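# Remove one staple stick and set it down legs-down

## Task

Lift a single stick of staples out of the staple box and place it on the table with its legs pointing down, far enough from both the box's tray and its sleeve.

## Robot and tools

Robot: two arms, left_arm and right_arm, each ending in a two-finger gripper. Measured base positions in the scene frame: left_arm at (-0.014, +0.239, 0) m, turned slightly (quat_wxyz +1.000, 0, 0, +0.028); right_arm at (+0.003, -0.360, 0) m (quat_wxyz +1.000, 0, 0, -0.012). A camera stand sits behind the arms. Cameras: cam_high, cam_left_wrist, cam_right_wrist, each 504x504 pixels.

Scene frame: origin at table-top height, halfway between the nominal arm bases; +x points out over the table, +z up, left_arm on the +y side. Image left/right does not match arm names. Gripper axes: fingers point along the gripper's +z, and they open and close along its y. end_effector_position is the point between the pads, roughly 1 cm short of the fingertips. Reported positions and orientations can be off by a few cm, more when the arm reaches far.

Row format (shared by execute_actions and move): one list of 14 numbers covering both arms, each in [-1, 1]: left dx, dy, dz, rx, ry, rz, opening, then right dx, dy, dz, rx, ry, rz, opening. Always send all 14 even if one arm stays put. dx..rz are offsets, not poses: they are measured along the scene axes from that arm's Hand target at the start of the action or move; 1.0 equals 0.6 m for dx/dy/dz and 180 degrees for rx/ry/rz, which together form one rotation vector turning about the Hand target's position. Opening is absolute: +1 fully open (0.094 m), -1 closed. Six zeros re-request the current Hand target; a 0 in the opening slot is a real command (half open), so repeat an arm's present opening to leave it unchanged. Orientation commands are clipped to 40 degrees from the measured orientation each control step.

execute_actions(actions, cameras): actions is a list of up to 15-row tables; each row is one 1/30 s control step, and a short table repeats its final row until 15 steps pass. Every row in an action is an offset from that action's starting Hand target, not from the prior row; the next action starts from the new Hand target, so repeating an offset moves further. Empty actions returns state plus images and reveals which lines are normally omitted. cameras: list of names, ["all"], or []; an unknown name invalidates the call.

move(target, speed, blend, opening_speed, grip_force, blocking, cameras): drives grippers along straight lines. target is one 14-number row or a list of up to 15 rows; every row is an offset from the same starting Hand targets. speed in m/s, 0.002 to 2.9, default 0.25 (turn rate up to twice that in rad/s); one value or one per target. blend in m rounds corners of a list; 0 stops at each. opening_speed: change rate of commanded opening per second on the -1..+1 scale, at least 0.2; use it to close gently. grip_force: newtons per pad, 10 to 50, per arm or one value; persists; lower values close slowly. blocking=false returns early while motion continues. Paths do not avoid obstacles or the other arm; fast moves overshoot and hit harder. Keep paths away from an arm's own base. The whole move is capped at 10 s. Result adds a move: line, e.g. done, off_target, moving, held, fault, plus limits (paced = pose clipped, held = steps withheld). done means within 10 mm and 2 degrees; neither done nor off_target tells you about contact.

wait(seconds 0 to 10, cameras): lets time pass, arms holding last command; a running move continues. stop(cameras): brakes the current move. zoom_image(camera, region=[x0,y0,x1,y1] pixels, max 504 each way): enlarges part of that camera's newest image. finished_scene(scene): ends the scene, irreversible; call nothing after it in that reply.

Result lines: end_effector_position (m) and end_effector_quat_wxyz in the scene frame; Hand target (base for next offsets); Tool commands; grip_measured (same scale as opening; reads up to ~2.5 mm wide when empty, and a few mm narrower than a gripped hard part); Joint positions (last value per arm is opening in metres); joint velocities (may be omitted when all are near zero); Joint torques (include gravity, have offsets; joints 1-3 wrap at ±28 N m); motor temperatures; actions left; step readings for action calls. A gripper often rests a few cm short of its target due to friction or load; resend the gap as an offset.

Joint ranges (rad): waist -2.618..3.054, shoulder 0..3.142, elbow 0..3.142 (straight at 2.901), wrist pitch -1.571..1.571, wrist yaw -1.571..1.571, wrist roll -2.094..2.094.

Cautions: an object on the table may occasionally be nudged by outside forces. Nothing may leave the table. Don't drop the stick or release it while it moves, avoid slamming or pressing hard on the box or table, and keep the arms, grippers and wrist cameras from touching each other (closing on the other gripper counts). A blocked arm keeps pushing until commanded back past its gripper. Avoid strain on camera cables. Heat builds when holding loads, stretching out or pushing unreachably; MOTOR HOT appears at 75 °C, a fault folds the arm at 90 °C, and at 100 °C it collapses. The stick must stay in place after release.

Each tool is called after "Call:" as name(argument=value, ...) on one line, values as JSON.

## Session

Call:
execute_actions(actions=[])

Scene clock: 0.00 s.
left_arm: end_effector_position=(+0.3564, +0.2671, +0.1584) grip_measured=+1.000 end_effector_quat_wxyz=(+0.714, -0.058, +0.697, +0.028) | right_arm: end_effector_position=(+0.3814, -0.3582, +0.1255) grip_measured=+1.000 end_effector_quat_wxyz=(+0.662, +0.017, +0.750, -0.006)
Joint positions: left_arm=[-0.029 1.559 0.176 1.405 -0.096 -0.041 0.094] | right_arm=[0.053 1.564 0.214 1.225 0.061 0.022 0.094]
Joint velocities: within noise
Joint torques (N m): no reading
Motor temperatures (°C): left_arm=[22 22 27 24 22 22 23] | right_arm=[23 22 29 24 24 22 24]
Heat: left arm: 27 °C; right arm: 29 °C.
Hand target: left_arm +0.3576, +0.2672, +0.1659; +0.722, -0.058, +0.688, +0.028 | right_arm +0.3832, -0.3582, +0.1320; +0.669, +0.017, +0.743, -0.005
Tool commands: left_gripper/opening=+1.0 right_gripper/opening=+1.0

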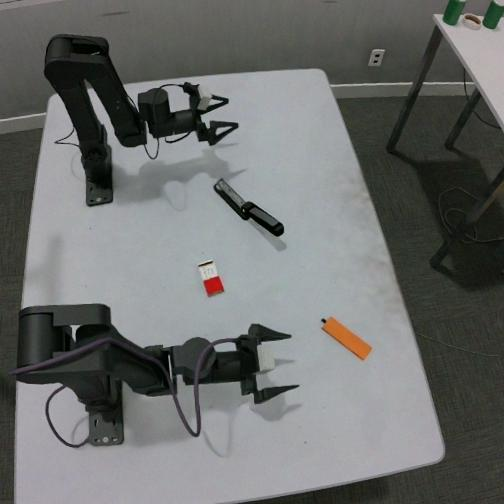

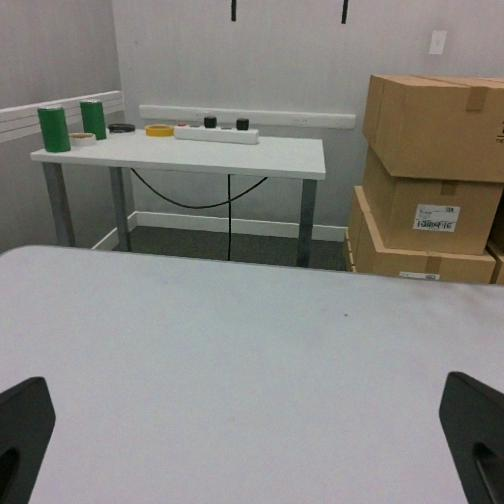

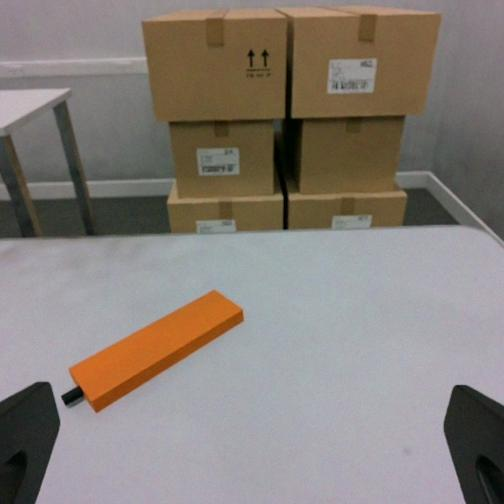

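Call:
zoom_image(camera="cam_high", region=[160, 240, 260, 320])

Scaled by 5.040 from the camera's 504x504 image, which has a finer 720x720 frame.

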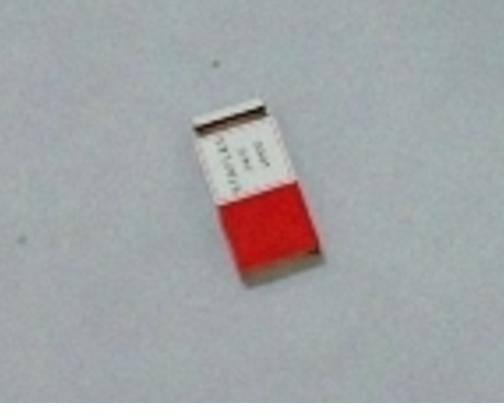

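Call:
move(target=[[-0.2043,-0.2787,-0.0265,0.1852,0.2248,-0.4584,0.0,-0.1352,0.254,0.0225,0.1864,0.3655,-0.1568,0.15],[-0.2398,-0.4425,-0.1372,0.1852,0.2248,-0.4584,0.0,-0.1803,0.3387,0.03,0.2485,0.4873,-0.2090,0.15]], blend=[0.04,0], speed=0.42, cameras=["all"])

Scene clock: 8.27 s.
left_arm: end_effector_position=(+0.2155, +0.0037, +0.0885) grip_measured=+0.002 end_effector_quat_wxyz=(+0.295, +0.593, +0.709, -0.243) | right_arm: end_effector_position=(+0.2711, -0.1538, +0.1476) grip_measured=+0.152 end_effector_quat_wxyz=(-0.091, +0.434, +0.895, +0.048)
Joint positions: left_arm=[-0.55 1.363 0.71 -0.358 0.582 0.728 0.047] | right_arm=[0.565 1.839 1.683 -1.434 -0.205 1.444 0.054]
Joint torques (N m): left_arm=[-0.58 -3.22 4.25 1.34 0.36 -0.03] | right_arm=[-1.02 -7.9 7.66 0.26 -0.15 0.12]
Heat: left arm: 28 °C; right arm: 30 °C.
Hand target: left_arm +0.2137, +0.0018, +0.0834; +0.293, +0.594, +0.708, -0.246 | right_arm +0.2751, -0.1549, +0.1501; -0.094, +0.444, +0.890, +0.047
Off the commanded pose: left_arm 0.006 m, 0 deg | right_arm 0.005 m, 1 deg.
move: done

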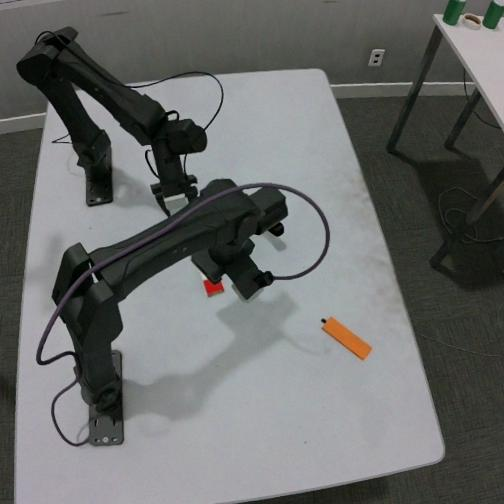

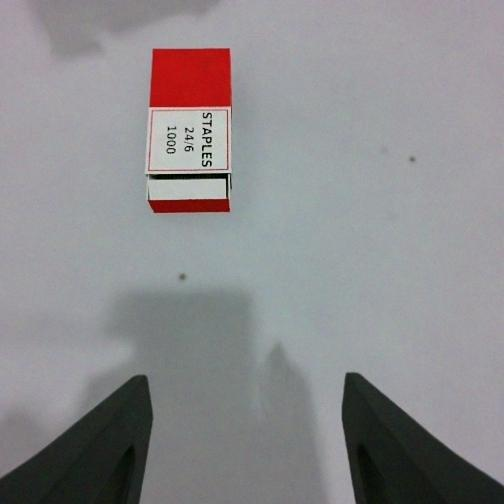

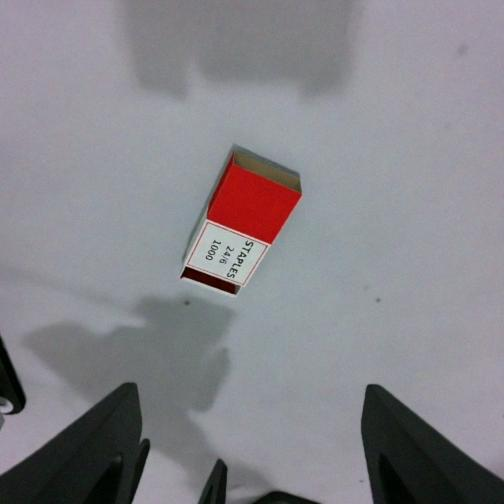

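Call:
move(target=[0.0588,-0.0742,-0.0832,0,0,0,0.0,0.033,-0.042,0.025,0,0,0,0.15], cameras=["cam_left_wrist"], speed=0.2)

Scene clock: 11.70 s.
left_arm: end_effector_position=(+0.2394, -0.0333, +0.0272) grip_measured=+0.002 end_effector_quat_wxyz=(+0.277, +0.592, +0.716, -0.246) | right_arm: end_effector_position=(+0.2920, -0.1796, +0.1634) grip_measured=+0.152 end_effector_quat_wxyz=(-0.093, +0.444, +0.890, +0.049)
Joint positions: left_arm=[-0.627 1.68 0.735 -0.063 0.541 0.651 0.047] | right_arm=[0.468 1.876 1.793 -1.526 -0.207 1.367 0.054]
Joint torques (N m): left_arm=[-0.68 -4.4 6.63 1.35 0.3 0] | right_arm=[-0.39 -7.99 7.6 0.21 -0.11 -0.04]
Heat: left arm: 28 °C; right arm: 30 °C.
Hand target: left_arm +0.2490, -0.0430, +0.0337; +0.293, +0.594, +0.708, -0.246 | right_arm +0.2949, -0.1801, +0.1651; -0.094, +0.443, +0.890, +0.046
Off the commanded pose: left_arm 0.015 m, 2 deg | right_arm 0.003 m, 0 deg.
move: off_target (left_arm)
Images, in order (width x height): cam_left_wrist 504x504.

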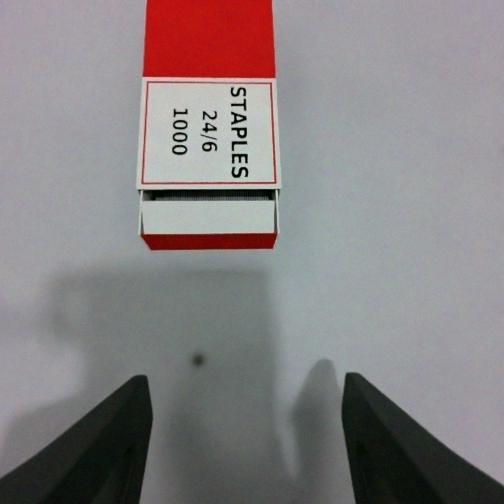

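Call:
move(target=[0.0178,-0.0288,-0.0137,0,0,0,0.0,0,0,0,0,0,0,0.15], cameras=["cam_left_wrist"], speed=0.12)

Scene clock: 15.97 s.
left_arm: end_effector_position=(+0.2514, -0.0517, +0.0215) grip_measured=+0.002 end_effector_quat_wxyz=(+0.282, +0.593, +0.713, -0.247) | right_arm: end_effector_position=(+0.2920, -0.1797, +0.1634) grip_measured=+0.152 end_effector_quat_wxyz=(-0.093, +0.444, +0.890, +0.049)
Joint positions: left_arm=[-0.655 1.763 0.794 -0.017 0.529 0.625 0.047] | right_arm=[0.468 1.876 1.793 -1.526 -0.207 1.367 0.054]
Joint torques (N m): left_arm=[-0.58 -4.83 6.48 1.35 0.26 -0.07] | right_arm=[-0.38 -8.01 7.56 0.23 -0.11 -0.03]
Heat: left arm: 28 °C; right arm: 30 °C.
Hand target: left_arm +0.2597, -0.0602, +0.0255; +0.293, +0.594, +0.708, -0.246 | right_arm +0.2949, -0.1802, +0.1651; -0.094, +0.444, +0.890, +0.046
Off the commanded pose: left_arm 0.013 m, 1 deg | right_arm 0.003 m, 0 deg.
move: off_target (left_arm)
Images, in order (width x height): cam_left_wrist 504x504.

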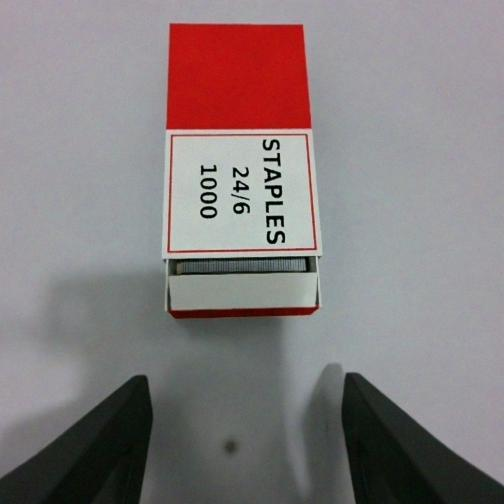

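Call:
move(target=[0.0067,-0.032,-0.0023,0,0,0,0.0,0,0,0,0,0,0,0.15], cameras=["cam_left_wrist"], speed=0.12)

Scene clock: 18.20 s.
left_arm: end_effector_position=(+0.2562, -0.0717, +0.0217) grip_measured=+0.002 end_effector_quat_wxyz=(+0.284, +0.594, +0.711, -0.247) | right_arm: end_effector_position=(+0.2920, -0.1797, +0.1634) grip_measured=+0.152 end_effector_quat_wxyz=(-0.093, +0.444, +0.890, +0.049)
Joint positions: left_arm=[-0.698 1.81 0.849 0.002 0.507 0.587 0.047] | right_arm=[0.468 1.876 1.793 -1.526 -0.207 1.367 0.054]
Joint torques (N m): left_arm=[-0.42 -5.09 6.46 1.35 0.18 -0.03] | right_arm=[-0.36 -7.99 7.57 0.23 -0.11 -0.03]
Heat: left arm: 28 °C; right arm: 30 °C.
Hand target: left_arm +0.2636, -0.0794, +0.0241; +0.293, +0.594, +0.708, -0.246 | right_arm +0.2949, -0.1802, +0.1651; -0.094, +0.444, +0.890, +0.046
Off the commanded pose: left_arm 0.011 m, 1 deg | right_arm 0.003 m, 0 deg.
move: off_target (left_arm)
Images, in order (width x height): cam_left_wrist 504x504.

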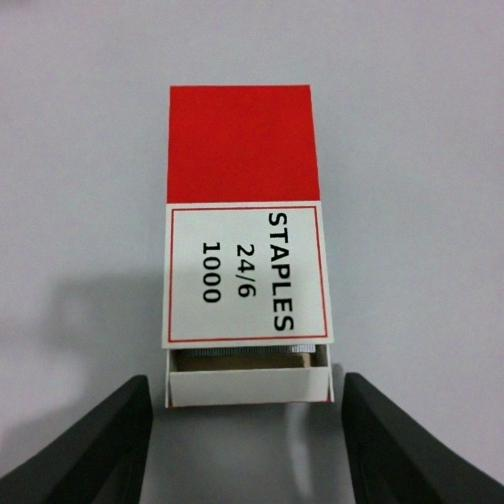

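Call:
move(target=[[0.0009,-0.0055,0,0,0,0,0.0,0,0,0,0,0,0,0.15],[0.0009,-0.0055,0,0,0,0,-0.35,0,0,0,0,0,0,0.15]], cameras=["cam_left_wrist"], speed=0.12, grip_force=[20,30])

Scene clock: 20.57 s.
left_arm: end_effector_position=(+0.2578, -0.0744, +0.0216) grip_measured=-0.216 end_effector_quat_wxyz=(+0.285, +0.593, +0.712, -0.245) | right_arm: end_effector_position=(+0.2920, -0.1797, +0.1634) grip_measured=+0.152 end_effector_quat_wxyz=(-0.093, +0.444, +0.890, +0.049)
Joint positions: left_arm=[-0.704 1.818 0.858 0.005 0.499 0.579 0.037] | right_arm=[0.468 1.876 1.793 -1.526 -0.207 1.367 0.054]
Joint torques (N m): left_arm=[-0.58 -5.07 6.48 1.36 0.25 -0.04] | right_arm=[-0.36 -7.99 7.58 0.22 -0.11 -0.03]
Heat: left arm: 29 °C; right arm: 30 °C.
Hand target: left_arm +0.2643, -0.0827, +0.0241; +0.293, +0.594, +0.708, -0.246 | right_arm +0.2949, -0.1802, +0.1651; -0.094, +0.444, +0.890, +0.046
Off the commanded pose: left_arm 0.011 m, 1 deg | right_arm 0.003 m, 0 deg.
grip_force (N): 20, 30
move: off_target (left_arm); target 2's new opening was sent with left_arm's hand 0.011 m and 1 deg from that target
Images, in order (width x height): cam_left_wrist 504x504.

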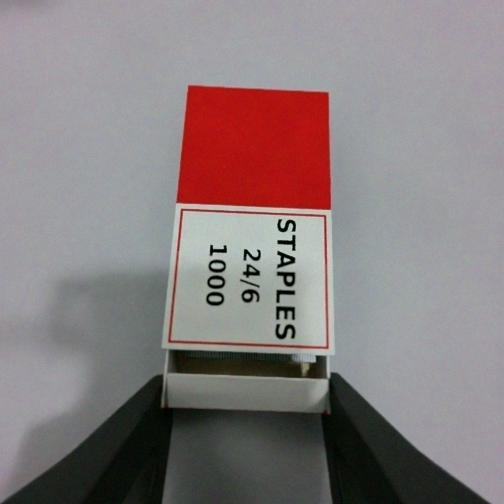

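Call:
move(target=[-0.1117,0.0822,-0.0043,0,0,0.15,-0.35,-0.0877,0.1275,-0.1242,0,0,0,0.15], cameras=["cam_left_wrist","cam_right_wrist"], speed=0.2)

Scene clock: 23.80 s.
left_arm: end_effector_position=(+0.1985, -0.0388, +0.0213) grip_measured=-0.216 end_effector_quat_wxyz=(+0.340, +0.415, +0.824, -0.180) | right_arm: end_effector_position=(+0.2428, -0.1048, +0.0887) grip_measured=+0.152 end_effector_quat_wxyz=(-0.097, +0.442, +0.891, +0.040)
Joint positions: left_arm=[-0.956 1.493 0.437 0.274 0.038 0.017 0.037] | right_arm=[0.727 1.876 1.495 -1.193 -0.211 1.624 0.054]
Joint torques (N m): left_arm=[-0.51 -5.79 3.3 1.4 -0.28 0.01] | right_arm=[0.46 -10.62 4.67 0.57 -0.11 0.12]
Heat: left arm: 29 °C; right arm: 30 °C.
Hand target: left_arm +0.1972, -0.0333, +0.0215; +0.342, +0.412, +0.827, -0.171 | right_arm +0.2423, -0.1037, +0.0905; -0.094, +0.443, +0.890, +0.046
Off the commanded pose: left_arm 0.006 m, 1 deg | right_arm 0.002 m, 1 deg.
grip_force (N): 20, 30
move: done
Images, in order (width x height): cam_left_wrist 504x504, cam_right_wrist 504x504.

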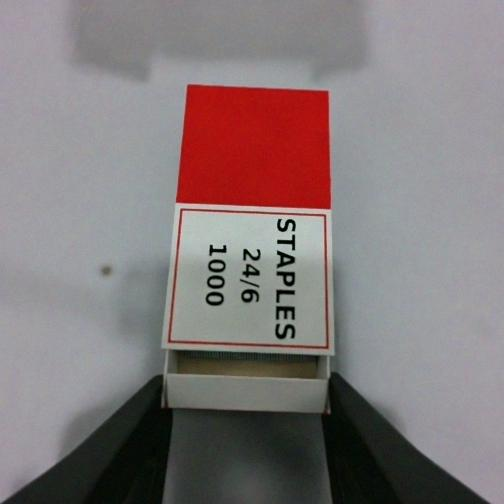

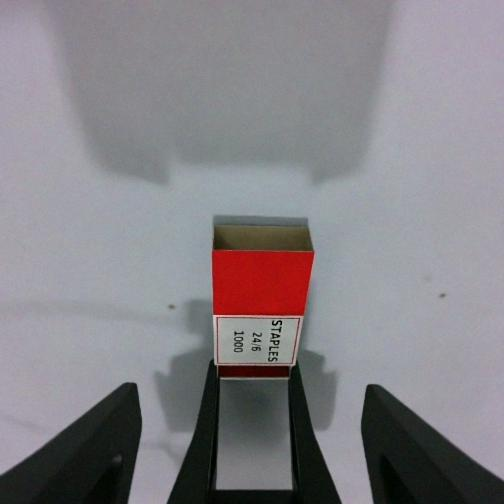

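Call:
move(target=[0,0,0,0,0,0,-0.35,-0.0293,0.0293,-0.1283,0,0,0,0.15], cameras=["cam_left_wrist","cam_right_wrist"], speed=0.15)

Scene clock: 26.30 s.
left_arm: end_effector_position=(+0.1991, -0.0384, +0.0213) grip_measured=-0.217 end_effector_quat_wxyz=(+0.340, +0.413, +0.826, -0.179) | right_arm: end_effector_position=(+0.2280, -0.0859, +0.0214) grip_measured=+0.152 end_effector_quat_wxyz=(-0.093, +0.442, +0.890, +0.054)
Joint positions: left_arm=[-0.956 1.493 0.437 0.275 0.033 0.014 0.037] | right_arm=[0.795 1.92 1.277 -0.886 -0.212 1.698 0.054]
Joint torques (N m): left_arm=[-0.53 -5.7 3.28 1.35 -0.21 0.01] | right_arm=[0.85 -8.34 4.34 0.67 -0.09 0.11]
Heat: left arm: 28 °C; right arm: 30 °C.
Hand target: left_arm +0.1972, -0.0333, +0.0214; +0.342, +0.412, +0.827, -0.171 | right_arm +0.2247, -0.0861, +0.0135; -0.094, +0.443, +0.890, +0.046
Off the commanded pose: left_arm 0.005 m, 1 deg | right_arm 0.009 m, 1 deg.
grip_force (N): 20, 30
move: done
Images, in order (width x height): cam_left_wrist 504x504, cam_right_wrist 504x504.

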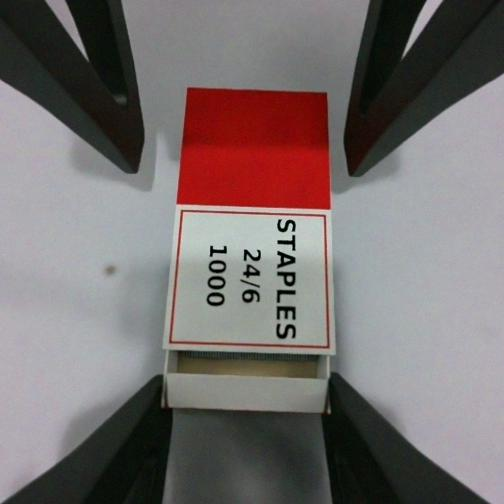

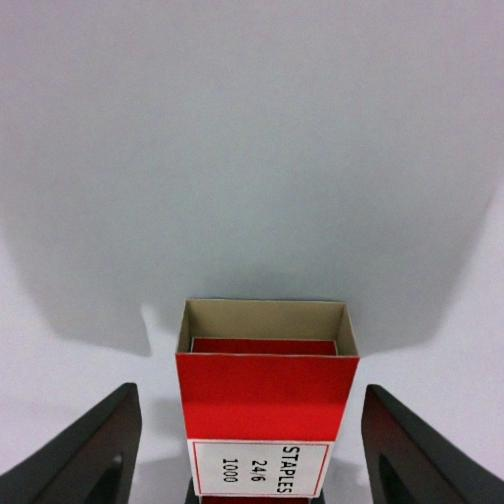

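Call:
move(target=[[0,0,0,0,0,0,-0.35,-0.0043,-0.0032,-0.0117,0,0,0,0.15],[0,0,0,0,0,0,-0.35,-0.0043,-0.0032,-0.0117,0,0,0,-0.35]], cameras=["cam_left_wrist","cam_right_wrist"], speed=0.1)

Scene clock: 29.17 s.
left_arm: end_effector_position=(+0.1991, -0.0384, +0.0213) grip_measured=-0.217 end_effector_quat_wxyz=(+0.340, +0.413, +0.826, -0.179) | right_arm: end_effector_position=(+0.2257, -0.0881, +0.0140) grip_measured=-0.202 end_effector_quat_wxyz=(-0.093, +0.444, +0.890, +0.054)
Joint positions: left_arm=[-0.956 1.493 0.437 0.275 0.033 0.014 0.037] | right_arm=[0.795 1.92 1.245 -0.853 -0.212 1.702 0.038]
Joint torques (N m): left_arm=[-0.5 -5.65 3.38 1.39 -0.23 0.01] | right_arm=[0.99 -8.23 4.46 0.66 -0.09 0.09]
Heat: left arm: 28 °C; right arm: 30 °C.
Hand target: left_arm +0.1972, -0.0333, +0.0214; +0.342, +0.412, +0.827, -0.171 | right_arm +0.2221, -0.0881, +0.0065; -0.094, +0.444, +0.890, +0.046
Off the commanded pose: left_arm 0.005 m, 1 deg | right_arm 0.008 m, 1 deg.
grip_force (N): 20, 30
move: done
Images, in order (width x height): cam_left_wrist 504x504, cam_right_wrist 504x504.

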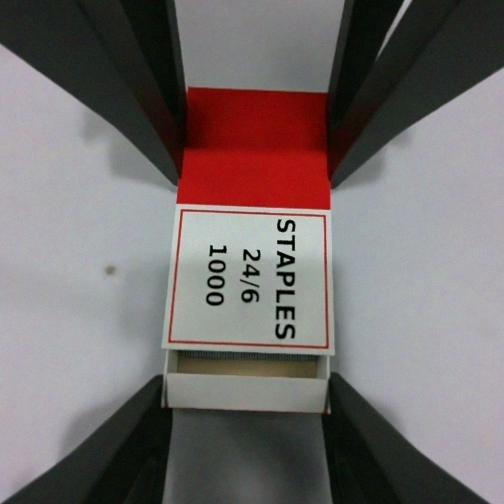

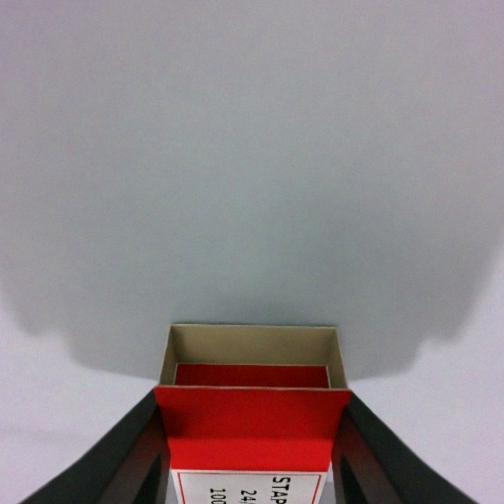

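Call:
move(target=[-0.0482,0.0639,0,0,0,0,-0.35,0,0,0,0,0,0,-0.35], cameras=["cam_left_wrist","cam_right_wrist"], speed=0.08, grip_force=[28,30])

Scene clock: 30.97 s.
left_arm: end_effector_position=(+0.1794, -0.0114, +0.0363) grip_measured=-0.223 end_effector_quat_wxyz=(+0.372, +0.406, +0.813, -0.190) | right_arm: end_effector_position=(+0.2094, -0.0641, +0.0200) grip_measured=-0.203 end_effector_quat_wxyz=(-0.145, +0.433, +0.886, +0.084)
Joint positions: left_arm=[-0.956 1.267 0.283 0.273 0.026 0.014 0.036] | right_arm=[0.818 1.92 1.245 -0.825 -0.329 1.717 0.037]
Joint torques (N m): left_arm=[-0.08 -4.7 2.91 0.81 -0.07 0.04] | right_arm=[-1.36 -8.55 4.62 0.37 1.09 -0.07]
Heat: left arm: 28 °C; right arm: 30 °C.
Hand target: left_arm +0.1684, +0.0049, +0.0216; +0.343, +0.412, +0.827, -0.171 | right_arm +0.2221, -0.0881, +0.0065; -0.094, +0.444, +0.890, +0.046
Off the commanded pose: left_arm 0.025 m, 4 deg | right_arm 0.030 m, 7 deg.
grip_force (N): 28, 30
move: off_target (left_arm, right_arm)
Images, in order (width x height): cam_left_wrist 504x504, cam_right_wrist 504x504.

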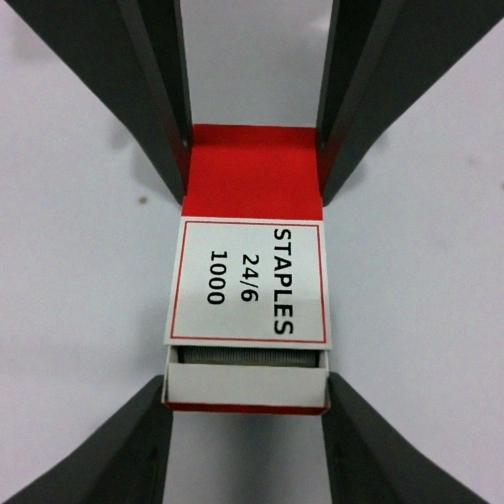

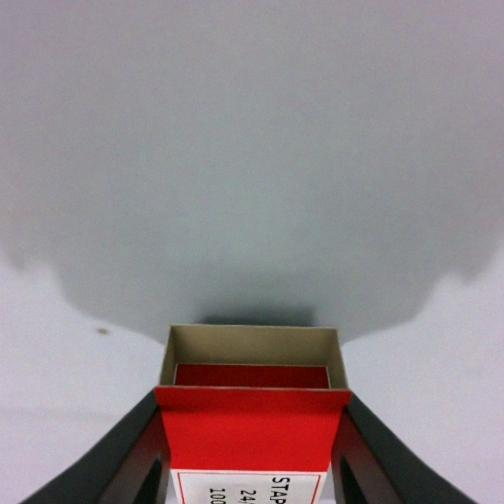

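Call:
move(target=[-0.01,0.0133,0,0,0,0,-0.35,0.0151,-0.02,0,0,0,0,-0.35], cameras=["cam_left_wrist","cam_right_wrist"], speed=0.06, grip_force=[30,16])

Scene clock: 33.03 s.
left_arm: end_effector_position=(+0.1765, -0.0074, +0.0424) grip_measured=-0.225 end_effector_quat_wxyz=(+0.383, +0.403, +0.808, -0.194) | right_arm: end_effector_position=(+0.2073, -0.0612, +0.0228) grip_measured=-0.202 end_effector_quat_wxyz=(-0.165, +0.427, +0.884, +0.093)
Joint positions: left_arm=[-0.956 1.209 0.257 0.268 0.025 0.014 0.036] | right_arm=[0.807 1.92 1.245 -0.824 -0.375 1.697 0.037]
Joint torques (N m): left_arm=[-0.12 -4.16 2.73 0.65 -0.08 0.07] | right_arm=[-4.26 -9.06 4.29 0.23 1.52 -0.29]
Heat: left arm: 28 °C; right arm: 30 °C.
Hand target: left_arm +0.1623, +0.0130, +0.0216; +0.343, +0.412, +0.827, -0.171 | right_arm +0.2312, -0.1000, +0.0065; -0.094, +0.443, +0.890, +0.046
Off the commanded pose: left_arm 0.032 m, 6 deg | right_arm 0.048 m, 10 deg.
grip_force (N): 30, 16
move: off_target (left_arm, right_arm)
Images, in order (width x height): cam_left_wrist 504x504, cam_right_wrist 504x504.

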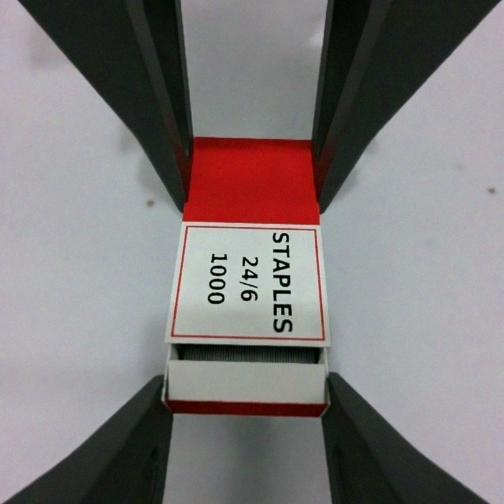

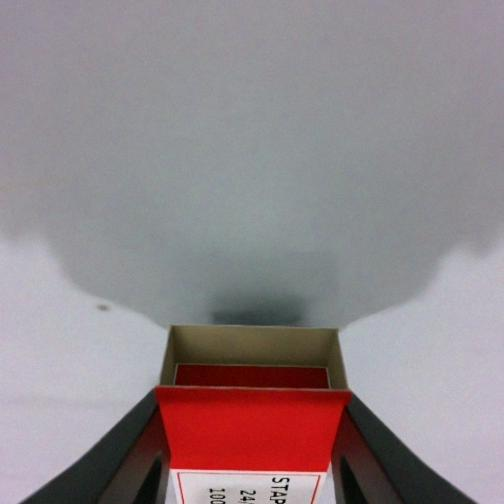

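Call:
move(target=[0,0,0,0,0,0,-0.35,0,0,0,0,0,0,-0.35], cameras=["cam_left_wrist","cam_right_wrist"], speed=0.06, grip_force=[30,10])

Scene clock: 34.23 s.
left_arm: end_effector_position=(+0.1744, -0.0042, +0.0392) grip_measured=-0.225 end_effector_quat_wxyz=(+0.375, +0.405, +0.812, -0.189) | right_arm: end_effector_position=(+0.2193, -0.0734, +0.0189) grip_measured=-0.197 end_effector_quat_wxyz=(-0.135, +0.431, +0.888, +0.083)
Joint positions: left_arm=[-0.956 1.201 0.257 0.241 0.023 0.014 0.036] | right_arm=[0.789 1.92 1.245 -0.83 -0.311 1.679 0.038]
Joint torques (N m): left_arm=[0.02 -3.64 2.8 0.88 -0.06 0.06] | right_arm=[-2.62 -8.79 4.18 0.33 0.92 -0.11]
Heat: left arm: 28 °C; right arm: 30 °C.
Hand target: left_arm +0.1623, +0.0130, +0.0215; +0.342, +0.412, +0.827, -0.171 | right_arm +0.2312, -0.1001, +0.0065; -0.094, +0.444, +0.890, +0.046
Off the commanded pose: left_arm 0.027 m, 5 deg | right_arm 0.032 m, 6 deg.
grip_force (N): 30, 10
move: off_target (left_arm, right_arm)
Images, in order (width x height): cam_left_wrist 504x504, cam_right_wrist 504x504.

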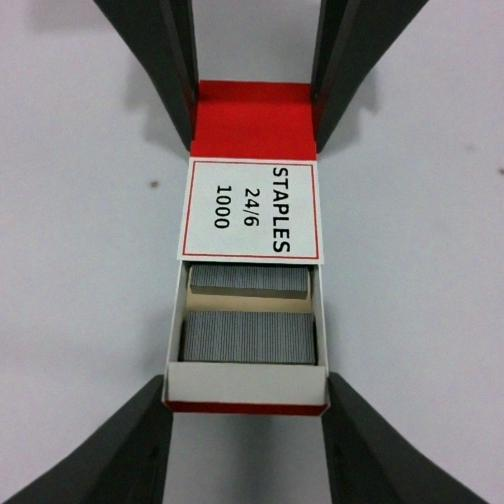

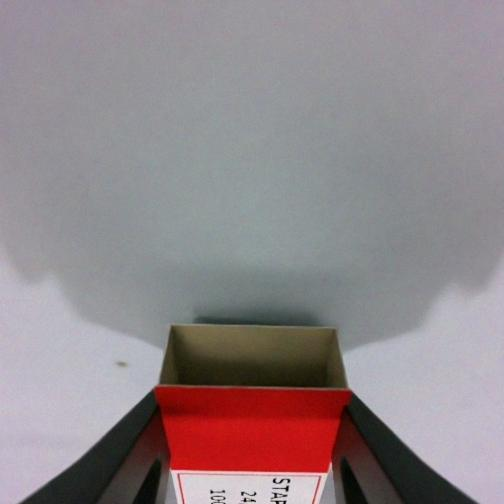

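Call:
move(target=[-0.01,0.0133,0,0,0,0,-0.35,0.0151,-0.02,0,0,0,0,-0.35], cameras=["cam_left_wrist","cam_right_wrist"], speed=0.06)

Scene clock: 35.87 s.
left_arm: end_effector_position=(+0.1619, +0.0117, +0.0298) grip_measured=-0.225 end_effector_quat_wxyz=(+0.358, +0.409, +0.820, -0.181) | right_arm: end_effector_position=(+0.2422, -0.1027, +0.0134) grip_measured=-0.197 end_effector_quat_wxyz=(-0.098, +0.442, +0.889, +0.066)
Joint positions: left_arm=[-0.956 1.124 0.213 0.165 0.023 0.015 0.036] | right_arm=[0.722 1.92 1.238 -0.845 -0.234 1.627 0.038]
Joint torques (N m): left_arm=[0.13 -2.8 3.84 1.12 -0.04 0.07] | right_arm=[-0.42 -8.64 4.46 0.4 0.11 -0.05]
Heat: left arm: 28 °C; right arm: 30 °C.
Hand target: left_arm +0.1563, +0.0210, +0.0215; +0.342, +0.412, +0.827, -0.171 | right_arm +0.2402, -0.1120, +0.0065; -0.094, +0.443, +0.890, +0.046
Off the commanded pose: left_arm 0.014 m, 2 deg | right_arm 0.012 m, 2 deg.
grip_force (N): 30, 10
move: off_target (left_arm, right_arm)
Images, in order (width x height): cam_left_wrist 504x504, cam_right_wrist 504x504.

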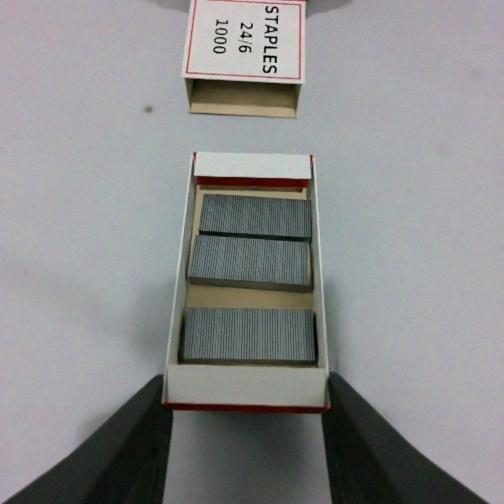

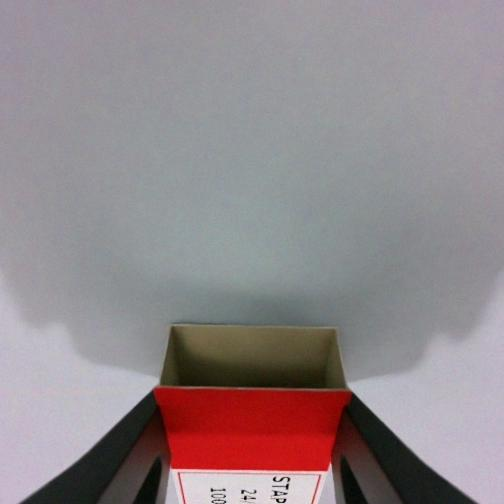

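Call:
move(target=[0,0,-0.01,0,0,0,-0.35,0,0,0,0,0,0,0.15], cameras=["cam_left_wrist"], speed=0.06, grip_force=[30,50])

Scene clock: 43.27 s.
left_arm: end_effector_position=(+0.1607, +0.0133, +0.0274) grip_measured=-0.225 end_effector_quat_wxyz=(+0.358, +0.409, +0.820, -0.181) | right_arm: end_effector_position=(+0.2435, -0.1042, +0.0129) grip_measured=+0.148 end_effector_quat_wxyz=(-0.093, +0.442, +0.890, +0.064)
Joint positions: left_arm=[-0.956 1.124 0.201 0.177 0.023 0.015 0.036] | right_arm=[0.722 1.92 1.238 -0.846 -0.222 1.626 0.054]
Joint velocities: left_arm=[within noise] | right_arm=[-0.017 0.002 -0.046 -0.022 0.022 0.066 -0.001]
Joint torques (N m): left_arm=[0.17 -0.96 3.63 1.41 -0.05 0.06] | right_arm=[-0.4 -8.65 4.45 0.41 0 -0.03]
Heat: left arm: 28 °C; right arm: 30 °C.
Hand target: left_arm +0.1563, +0.0210, +0.0154; +0.342, +0.412, +0.827, -0.171 | right_arm +0.2403, -0.1120, +0.0065; -0.094, +0.444, +0.890, +0.046
Off the commanded pose: left_arm 0.015 m, 2 deg | right_arm 0.011 m, 2 deg.
grip_force (N): 30, 50
move: off_target (left_arm, right_arm)
Images, in order (width x height): cam_left_wrist 504x504.

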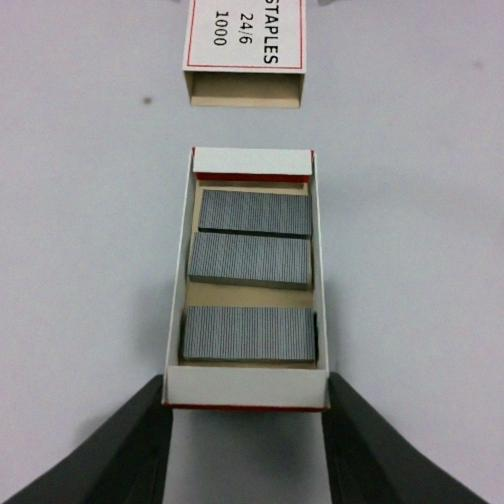

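Call:
move(target=[0.004,-0.0065,-0.0125,0,0,0,-0.35,0,0,0,0,0,0,0.15], cameras=["cam_left_wrist","cam_right_wrist"], speed=0.06)

Scene clock: 44.70 s.
left_arm: end_effector_position=(+0.1644, +0.0086, +0.0213) grip_measured=-0.225 end_effector_quat_wxyz=(+0.360, +0.409, +0.819, -0.182) | right_arm: end_effector_position=(+0.2435, -0.1042, +0.0129) grip_measured=+0.148 end_effector_quat_wxyz=(-0.093, +0.442, +0.890, +0.064)
Joint positions: left_arm=[-0.956 1.2 0.197 0.261 0.023 0.015 0.036] | right_arm=[0.722 1.92 1.238 -0.846 -0.222 1.626 0.054]
Joint torques (N m): left_arm=[-0.17 -1.13 3.17 1.43 -0.05 0.04] | right_arm=[-0.4 -8.64 4.44 0.4 -0.01 -0.04]
Heat: left arm: 28 °C; right arm: 30 °C.
Hand target: left_arm +0.1588, +0.0170, +0.0082; +0.343, +0.412, +0.827, -0.171 | right_arm +0.2403, -0.1120, +0.0065; -0.094, +0.444, +0.890, +0.046
Off the commanded pose: left_arm 0.017 m, 3 deg | right_arm 0.011 m, 2 deg.
grip_force (N): 30, 50
move: off_target (left_arm, right_arm)
Images, in order (width x height): cam_left_wrist 504x504, cam_right_wrist 504x504.

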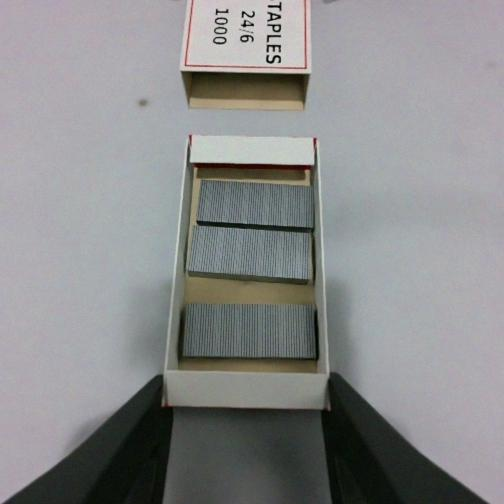

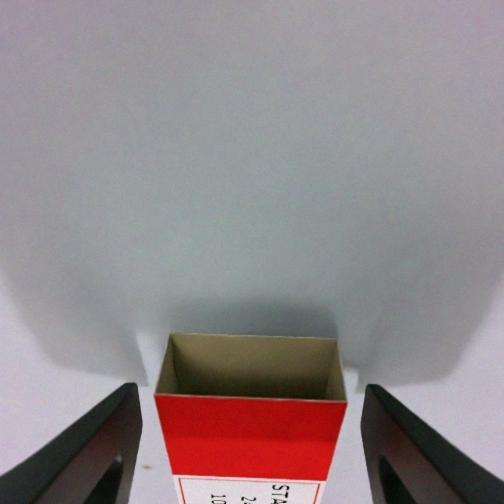

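Call:
move(target=[[0,0,0,0,0,0,0.05,0,0,0,0,0,0,0.15],[-0.0572,0.0745,0.123,0,0,0,0.05,0.0053,0.013,0.1558,0,0,0,0.15],[-0.073,0.2217,0.2197,0,0,0,0.05,-0.1028,0.1625,0.1308,-0.0109,-0.0730,0.4925,-0.69]], cameras=["all"], speed=[0.2,0.25,0.4], blend=[0,0.02,0], grip_force=[50,50])

Scene clock: 52.13 s.
left_arm: end_effector_position=(+0.1133, +0.1529, +0.1271) grip_measured=+0.048 end_effector_quat_wxyz=(+0.330, +0.410, +0.834, -0.165) | right_arm: end_effector_position=(+0.1755, -0.0194, +0.0843) grip_measured=-0.688 end_effector_quat_wxyz=(-0.005, -0.304, +0.953, +0.002)
Joint positions: left_arm=[0.157 0.501 0.576 -1.266 0.671 0.994 0.049] | right_arm=[1.116 2.008 1.677 -1.244 -0.01 0.475 0.015]
Joint torques (N m): left_arm=[0.57 2.24 7.58 0.71 0.71 0.11] | right_arm=[0.39 -9.31 7.84 0.4 0.11 -0.03]
Heat: left arm: 28 °C; right arm: 30 °C.
Hand target: left_arm +0.1150, +0.1501, +0.1399; +0.342, +0.412, +0.827, -0.171 | right_arm +0.1786, -0.0146, +0.0851; +0.000, -0.309, +0.951, +0.000
Off the commanded pose: left_arm 0.013 m, 2 deg | right_arm 0.006 m, 1 deg.
move: off_target (left_arm)

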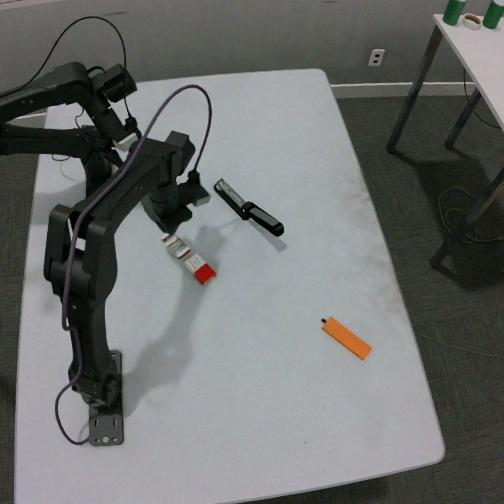

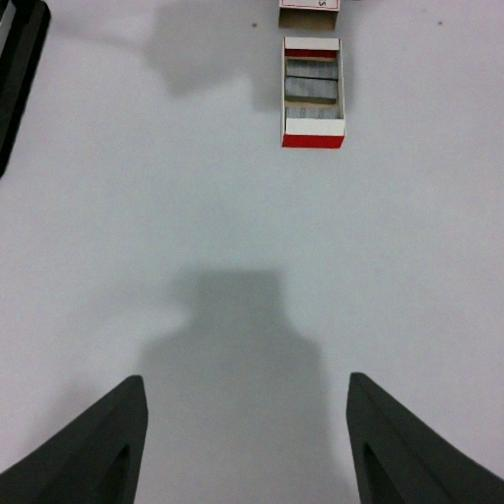

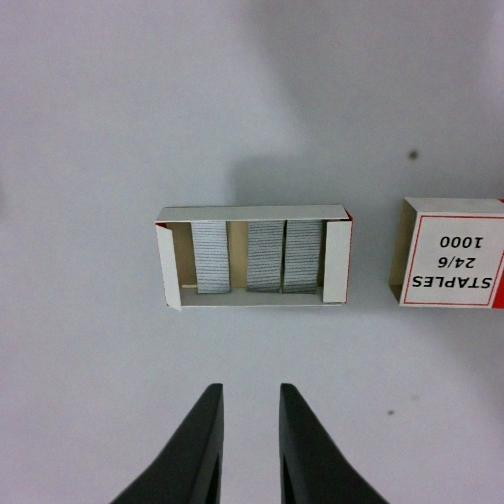

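Call:
zoom_image(camera="cam_right_wrist", region=[140, 190, 370, 320])

Scaled by 2.191 from the camera's 504x504 image, which has a finer 720x720 frame.

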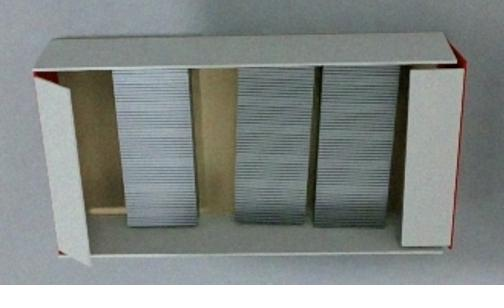

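Call:
move(target=[0,0,0,0,0,0,0.05,-0.0067,-0.018,-0.0918,0,0,0.004,-0.62], cameras=["cam_right_wrist"], speed=0.15)

Scene clock: 57.73 s.
left_arm: end_effector_position=(+0.1133, +0.1528, +0.1271) grip_measured=+0.048 end_effector_quat_wxyz=(+0.330, +0.410, +0.834, -0.165) | right_arm: end_effector_position=(+0.1719, -0.0264, +0.0359) grip_measured=-0.622 end_effector_quat_wxyz=(-0.004, -0.312, +0.950, +0.002)
Joint positions: left_arm=[0.157 0.501 0.576 -1.266 0.671 0.994 0.049] | right_arm=[1.116 2.012 1.487 -1.048 -0.01 0.459 0.018]
Joint torques (N m): left_arm=[0.62 2.1 7.75 0.67 0.66 0.13] | right_arm=[0.03 -9.62 4.81 0.68 0.11 -0.05]
Heat: left arm: 29 °C; right arm: 30 °C.
Hand target: left_arm +0.1150, +0.1500, +0.1399; +0.343, +0.412, +0.827, -0.171 | right_arm +0.1746, -0.0254, +0.0299; +0.000, -0.315, +0.949, +0.000
Off the commanded pose: left_arm 0.013 m, 2 deg | right_arm 0.007 m, 1 deg.
move: off_target (left_arm)
Images, in order (width x height): cam_right_wrist 504x504.

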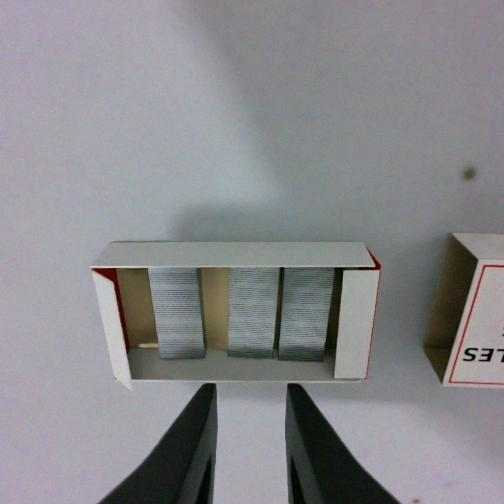

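Call:
move(target=[0,0,0,0,0,0,0.05,0.0092,0.0045,-0.0223,0,0,0,-0.62], cameras=["cam_right_wrist"], speed=0.1)

Scene clock: 60.73 s.
left_arm: end_effector_position=(+0.1133, +0.1528, +0.1271) grip_measured=+0.048 end_effector_quat_wxyz=(+0.330, +0.410, +0.834, -0.165) | right_arm: end_effector_position=(+0.1751, -0.0203, +0.0250) grip_measured=-0.622 end_effector_quat_wxyz=(-0.002, -0.316, +0.949, +0.005)
Joint positions: left_arm=[0.157 0.501 0.576 -1.266 0.671 0.994 0.049] | right_arm=[1.116 2.042 1.487 -1.01 -0.01 0.45 0.018]
Joint torques (N m): left_arm=[0.61 2.07 7.72 0.68 0.71 0.09] | right_arm=[-0.94 -9.61 4.4 0.7 0.1 -0.03]
Heat: left arm: 29 °C; right arm: 30 °C.
Hand target: left_arm +0.1150, +0.1500, +0.1399; +0.343, +0.412, +0.827, -0.171 | right_arm +0.1801, -0.0227, +0.0165; +0.000, -0.315, +0.949, +0.000
Off the commanded pose: left_arm 0.013 m, 2 deg | right_arm 0.010 m, 1 deg.
move: off_target (left_arm)
Images, in order (width x height): cam_right_wrist 504x504.

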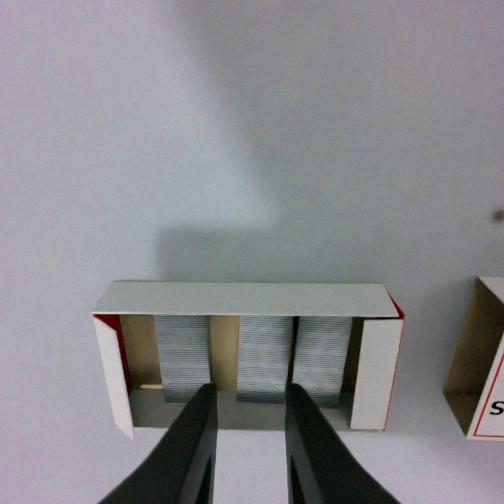

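Call:
execute_actions(actions=[[[0,0,0,0,0,0,0.05,0.01033,-0.0024,0.005,0,0,0,-0.62],[0,0,0,0,0,0,0.05,0.01033,-0.0024,0.005,0,0,0,-0.62],[0,0,0,0,0,0,0.05,-0.00467,0.00493,0.005,0,0,0,-0.62],[0,0,0,0,0,0,0.05,-0.00467,0.00493,0.005,0,0,0,-0.62],[0,0,0,0,0,0,0.05,0.00658,-0.00057,0.005,0,0,0,-0.62],[0,0,0,0,0,0,0.05,0.00658,-0.00057,0.005,0,0,0,-0.62],[0,0,0,0,0,0,0.05,-0.00317,0.0042,0.005,0,0,0,-0.62],[0,0,0,0,0,0,0.05,-0.00317,0.0042,0.005,0,0,0,-0.62],[0,0,0,0,0,0,0.05,0.00433,0.00053,0.005,0,0,0,-0.62],[0,0,0,0,0,0,0.05,0.00433,0.00053,0.005,0,0,0,-0.62],[0,0,0,0,0,0,0.05,-0.00062,0.00295,0.005,0,0,0,-0.62],[0,0,0,0,0,0,0.05,-0.00062,0.00295,0.005,0,0,0,-0.62],[0,0,0,0,0,0,0.05,0.00223,0.00156,0.005,0,0,0,-0.62],[0,0,0,0,0,0,0.05,0.00133,0.002,0.005,0,0,0,-0.62],[0,0,0,0,0,0,0.05,0.00133,0.002,0.005,0,0,0,-0.62]]], cameras=["cam_right_wrist"])

Scene clock: 63.17 s.
left_arm: end_effector_position=(+0.1133, +0.1528, +0.1271) grip_measured=+0.048 end_effector_quat_wxyz=(+0.330, +0.410, +0.834, -0.165) | right_arm: end_effector_position=(+0.1783, -0.0219, +0.0250) grip_measured=-0.622 end_effector_quat_wxyz=(-0.001, -0.315, +0.949, +0.004)
Joint positions: left_arm=[0.157 0.501 0.576 -1.266 0.671 0.994 0.049] | right_arm=[1.108 2.042 1.487 -1.01 -0.007 0.443 0.018]
Joint torques (N m): left_arm=[0.47 2.06 7.72 0.68 0.7 0.09] | right_arm=[-0.12 -9.47 5.55 0.55 0.08 0.01]
Heat: left arm: 29 °C; right arm: 30 °C.
Hand target: left_arm +0.1150, +0.1500, +0.1399; +0.343, +0.412, +0.827, -0.171 | right_arm +0.1808, -0.0215, +0.0195; +0.000, -0.315, +0.949, +0.000
Off the commanded pose: left_arm 0.013 m, 2 deg | right_arm 0.006 m, 1 deg.
Step readings (end_effector_position of left_arm | right_arm):
0: (+0.1133, +0.1528, +0.1271) | (+0.1751, -0.0202, +0.0250)
1: (+0.1133, +0.1528, +0.1271) | (+0.1760, -0.0207, +0.0250)
2: (+0.1133, +0.1528, +0.1271) | (+0.1765, -0.0210, +0.0250)
4: (+0.1133, +0.1528, +0.1271) | (+0.1773, -0.0214, +0.0250)
8: (+0.1133, +0.1528, +0.1271) | (+0.1782, -0.0218, +0.0250)
15: (+0.1133, +0.1528, +0.1271) | (+0.1783, -0.0219, +0.0250)
Images, in order (width x height): cam_right_wrist 504x504.

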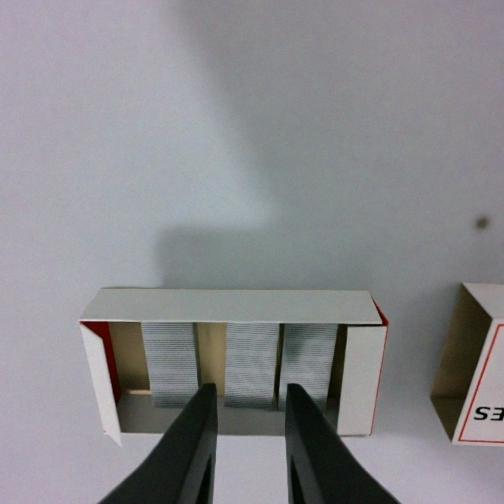

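Call:
move(target=[[0,0,0,0,0,0,0.05,0,0,-0.0192,0,0,0,-0.62],[0,0,0,0,0,0,0.05,0,0,-0.0192,0,0,0,-0.34],[0,0,0,0,0,0,0.05,0,0,0.0108,0,0,0,-0.34]], cameras=["cam_right_wrist"], speed=0.08)

Scene clock: 66.53 s.
left_arm: end_effector_position=(+0.1133, +0.1528, +0.1271) grip_measured=+0.048 end_effector_quat_wxyz=(+0.330, +0.410, +0.834, -0.165) | right_arm: end_effector_position=(+0.1756, -0.0271, +0.0170) grip_measured=-0.342 end_effector_quat_wxyz=(-0.012, -0.315, +0.949, -0.006)
Joint positions: left_arm=[0.157 0.501 0.576 -1.266 0.671 0.994 0.049] | right_arm=[1.108 2.059 1.478 -1.015 -0.007 0.443 0.031]
Joint torques (N m): left_arm=[0.57 2.15 7.8 0.71 0.66 0.07] | right_arm=[-0.13 -11.62 7.42 0.34 0.09 0.01]
Heat: left arm: 29 °C; right arm: 30 °C.
Hand target: left_arm +0.1150, +0.1500, +0.1399; +0.343, +0.412, +0.827, -0.171 | right_arm +0.1809, -0.0214, +0.0260; +0.000, -0.315, +0.949, +0.000
Off the commanded pose: left_arm 0.013 m, 2 deg | right_arm 0.012 m, 1 deg.
move: off_target (left_arm, right_arm)
Images, in order (width x height): cam_right_wrist 504x504.

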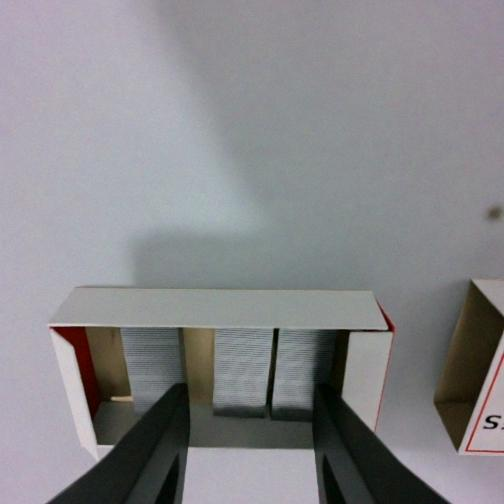

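Call:
move(target=[[0,0,0,0,0,0,0.05,0.0007,-0.001,0.0117,0,0,0,-0.34],[0,0,0,0,0,0,0.05,0.0007,-0.001,0.0117,0,0,0,-0.60],[0,0,0,0,0,0,0.05,0.0007,-0.001,-0.0417,0,0,0,-0.60]], cameras=["cam_right_wrist"], speed=0.08)

Scene clock: 70.47 s.
left_arm: end_effector_position=(+0.1133, +0.1528, +0.1271) grip_measured=+0.048 end_effector_quat_wxyz=(+0.330, +0.410, +0.834, -0.165) | right_arm: end_effector_position=(+0.1773, -0.0238, +0.0134) grip_measured=-0.598 end_effector_quat_wxyz=(-0.005, -0.315, +0.949, +0.001)
Joint positions: left_arm=[0.157 0.501 0.576 -1.266 0.671 0.994 0.049] | right_arm=[1.108 2.059 1.463 -0.981 -0.007 0.443 0.019]
Joint torques (N m): left_arm=[0.49 2.21 7.71 0.65 0.69 0.07] | right_arm=[-0.27 -8.98 3.97 0.92 0.08 0]
Heat: left arm: 29 °C; right arm: 30 °C.
Hand target: left_arm +0.1150, +0.1500, +0.1399; +0.343, +0.412, +0.827, -0.171 | right_arm +0.1812, -0.0221, +0.0010; +0.000, -0.315, +0.949, +0.000
Off the commanded pose: left_arm 0.013 m, 2 deg | right_arm 0.013 m, 1 deg.
move: off_target (left_arm, right_arm); target 2's new opening was sent with right_arm's hand 0.015 m and 2 deg from that target
Images, in order (width x height): cam_right_wrist 504x504.

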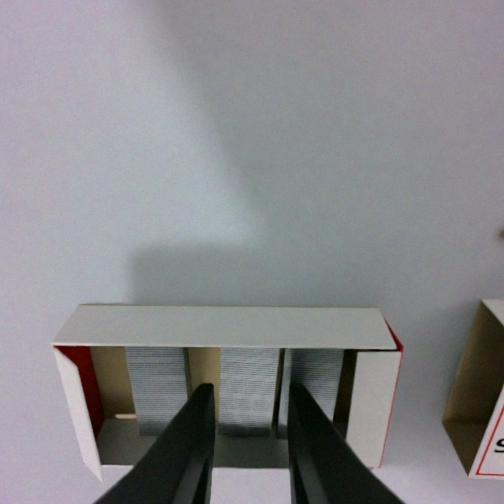

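Call:
move(target=[0,0,0,0,0,0,0.05,0,0,0,0,0,0,-0.33], opening_speed=0.6, cameras=["cam_right_wrist"])

Scene clock: 71.53 s.
left_arm: end_effector_position=(+0.1133, +0.1528, +0.1271) grip_measured=+0.048 end_effector_quat_wxyz=(+0.330, +0.410, +0.834, -0.165) | right_arm: end_effector_position=(+0.1779, -0.0200, +0.0134) grip_measured=-0.332 end_effector_quat_wxyz=(-0.002, -0.315, +0.949, +0.008)
Joint positions: left_arm=[0.157 0.501 0.576 -1.266 0.671 0.994 0.049] | right_arm=[1.108 2.059 1.463 -0.966 -0.014 0.443 0.031]
Joint torques (N m): left_arm=[0.54 2.13 7.64 0.67 0.67 0.07] | right_arm=[-0.28 -9.01 4 0.79 0.15 0]
Heat: left arm: 29 °C; right arm: 30 °C.
Hand target: left_arm +0.1150, +0.1500, +0.1399; +0.343, +0.412, +0.827, -0.171 | right_arm +0.1813, -0.0221, +0.0010; +0.000, -0.315, +0.949, +0.000
Off the commanded pose: left_arm 0.013 m, 2 deg | right_arm 0.013 m, 1 deg.
move: off_target (left_arm, right_arm)
Images, in order (width x height): cam_right_wrist 504x504.

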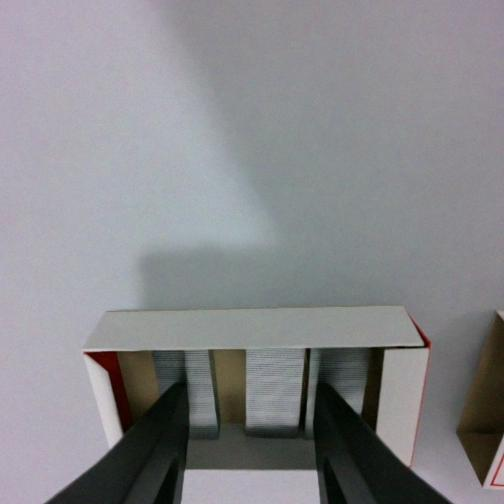

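Call:
zoom_image(camera="cam_right_wrist", region=[70, 290, 450, 500])

Scaled by 1.326 from the camera's 504x504 image, which has a finer 720x720 frame.

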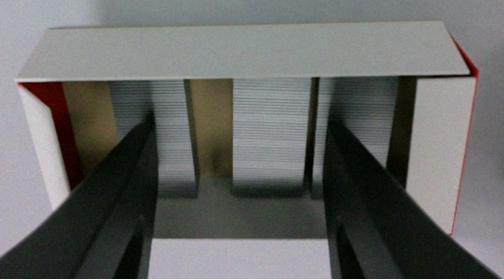

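Call:
move(target=[[0,0,0,0,0,0,0.05,0,0,0.0733,0,0,0,-0.33],[0,0,0,0,0,0,0.05,-0.0195,0.0212,0.0733,0,0,0.0044,-0.62]], cameras=["cam_right_wrist"], speed=0.12)

Scene clock: 78.93 s.
left_arm: end_effector_position=(+0.1133, +0.1528, +0.1271) grip_measured=+0.048 end_effector_quat_wxyz=(+0.330, +0.410, +0.834, -0.165) | right_arm: end_effector_position=(+0.1662, -0.0148, +0.0367) grip_measured=-0.618 end_effector_quat_wxyz=(-0.011, -0.324, +0.946, -0.005)
Joint positions: left_arm=[0.157 0.501 0.576 -1.266 0.671 0.994 0.049] | right_arm=[1.145 2.059 1.56 -1.094 -0.008 0.461 0.018]
Joint torques (N m): left_arm=[0.64 2.13 7.65 0.7 0.68 0.07] | right_arm=[0.25 -11.58 7.45 0.32 0.08 0.1]
Motor temperatures (°C): left_arm=[22 23 29 26 22 22 24] | right_arm=[23 27 30 25 24 22 24]
Heat: left arm: 29 °C; right arm: 30 °C.
Hand target: left_arm +0.1150, +0.1500, +0.1399; +0.343, +0.412, +0.827, -0.171 | right_arm +0.1696, -0.0094, +0.0450; +0.000, -0.322, +0.947, +0.000
Off the commanded pose: left_arm 0.013 m, 2 deg | right_arm 0.010 m, 1 deg.
move: off_target (left_arm)
Images, in order (width x height): cam_right_wrist 504x504.

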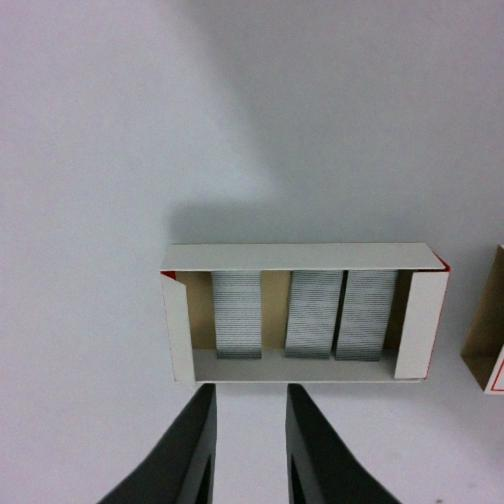

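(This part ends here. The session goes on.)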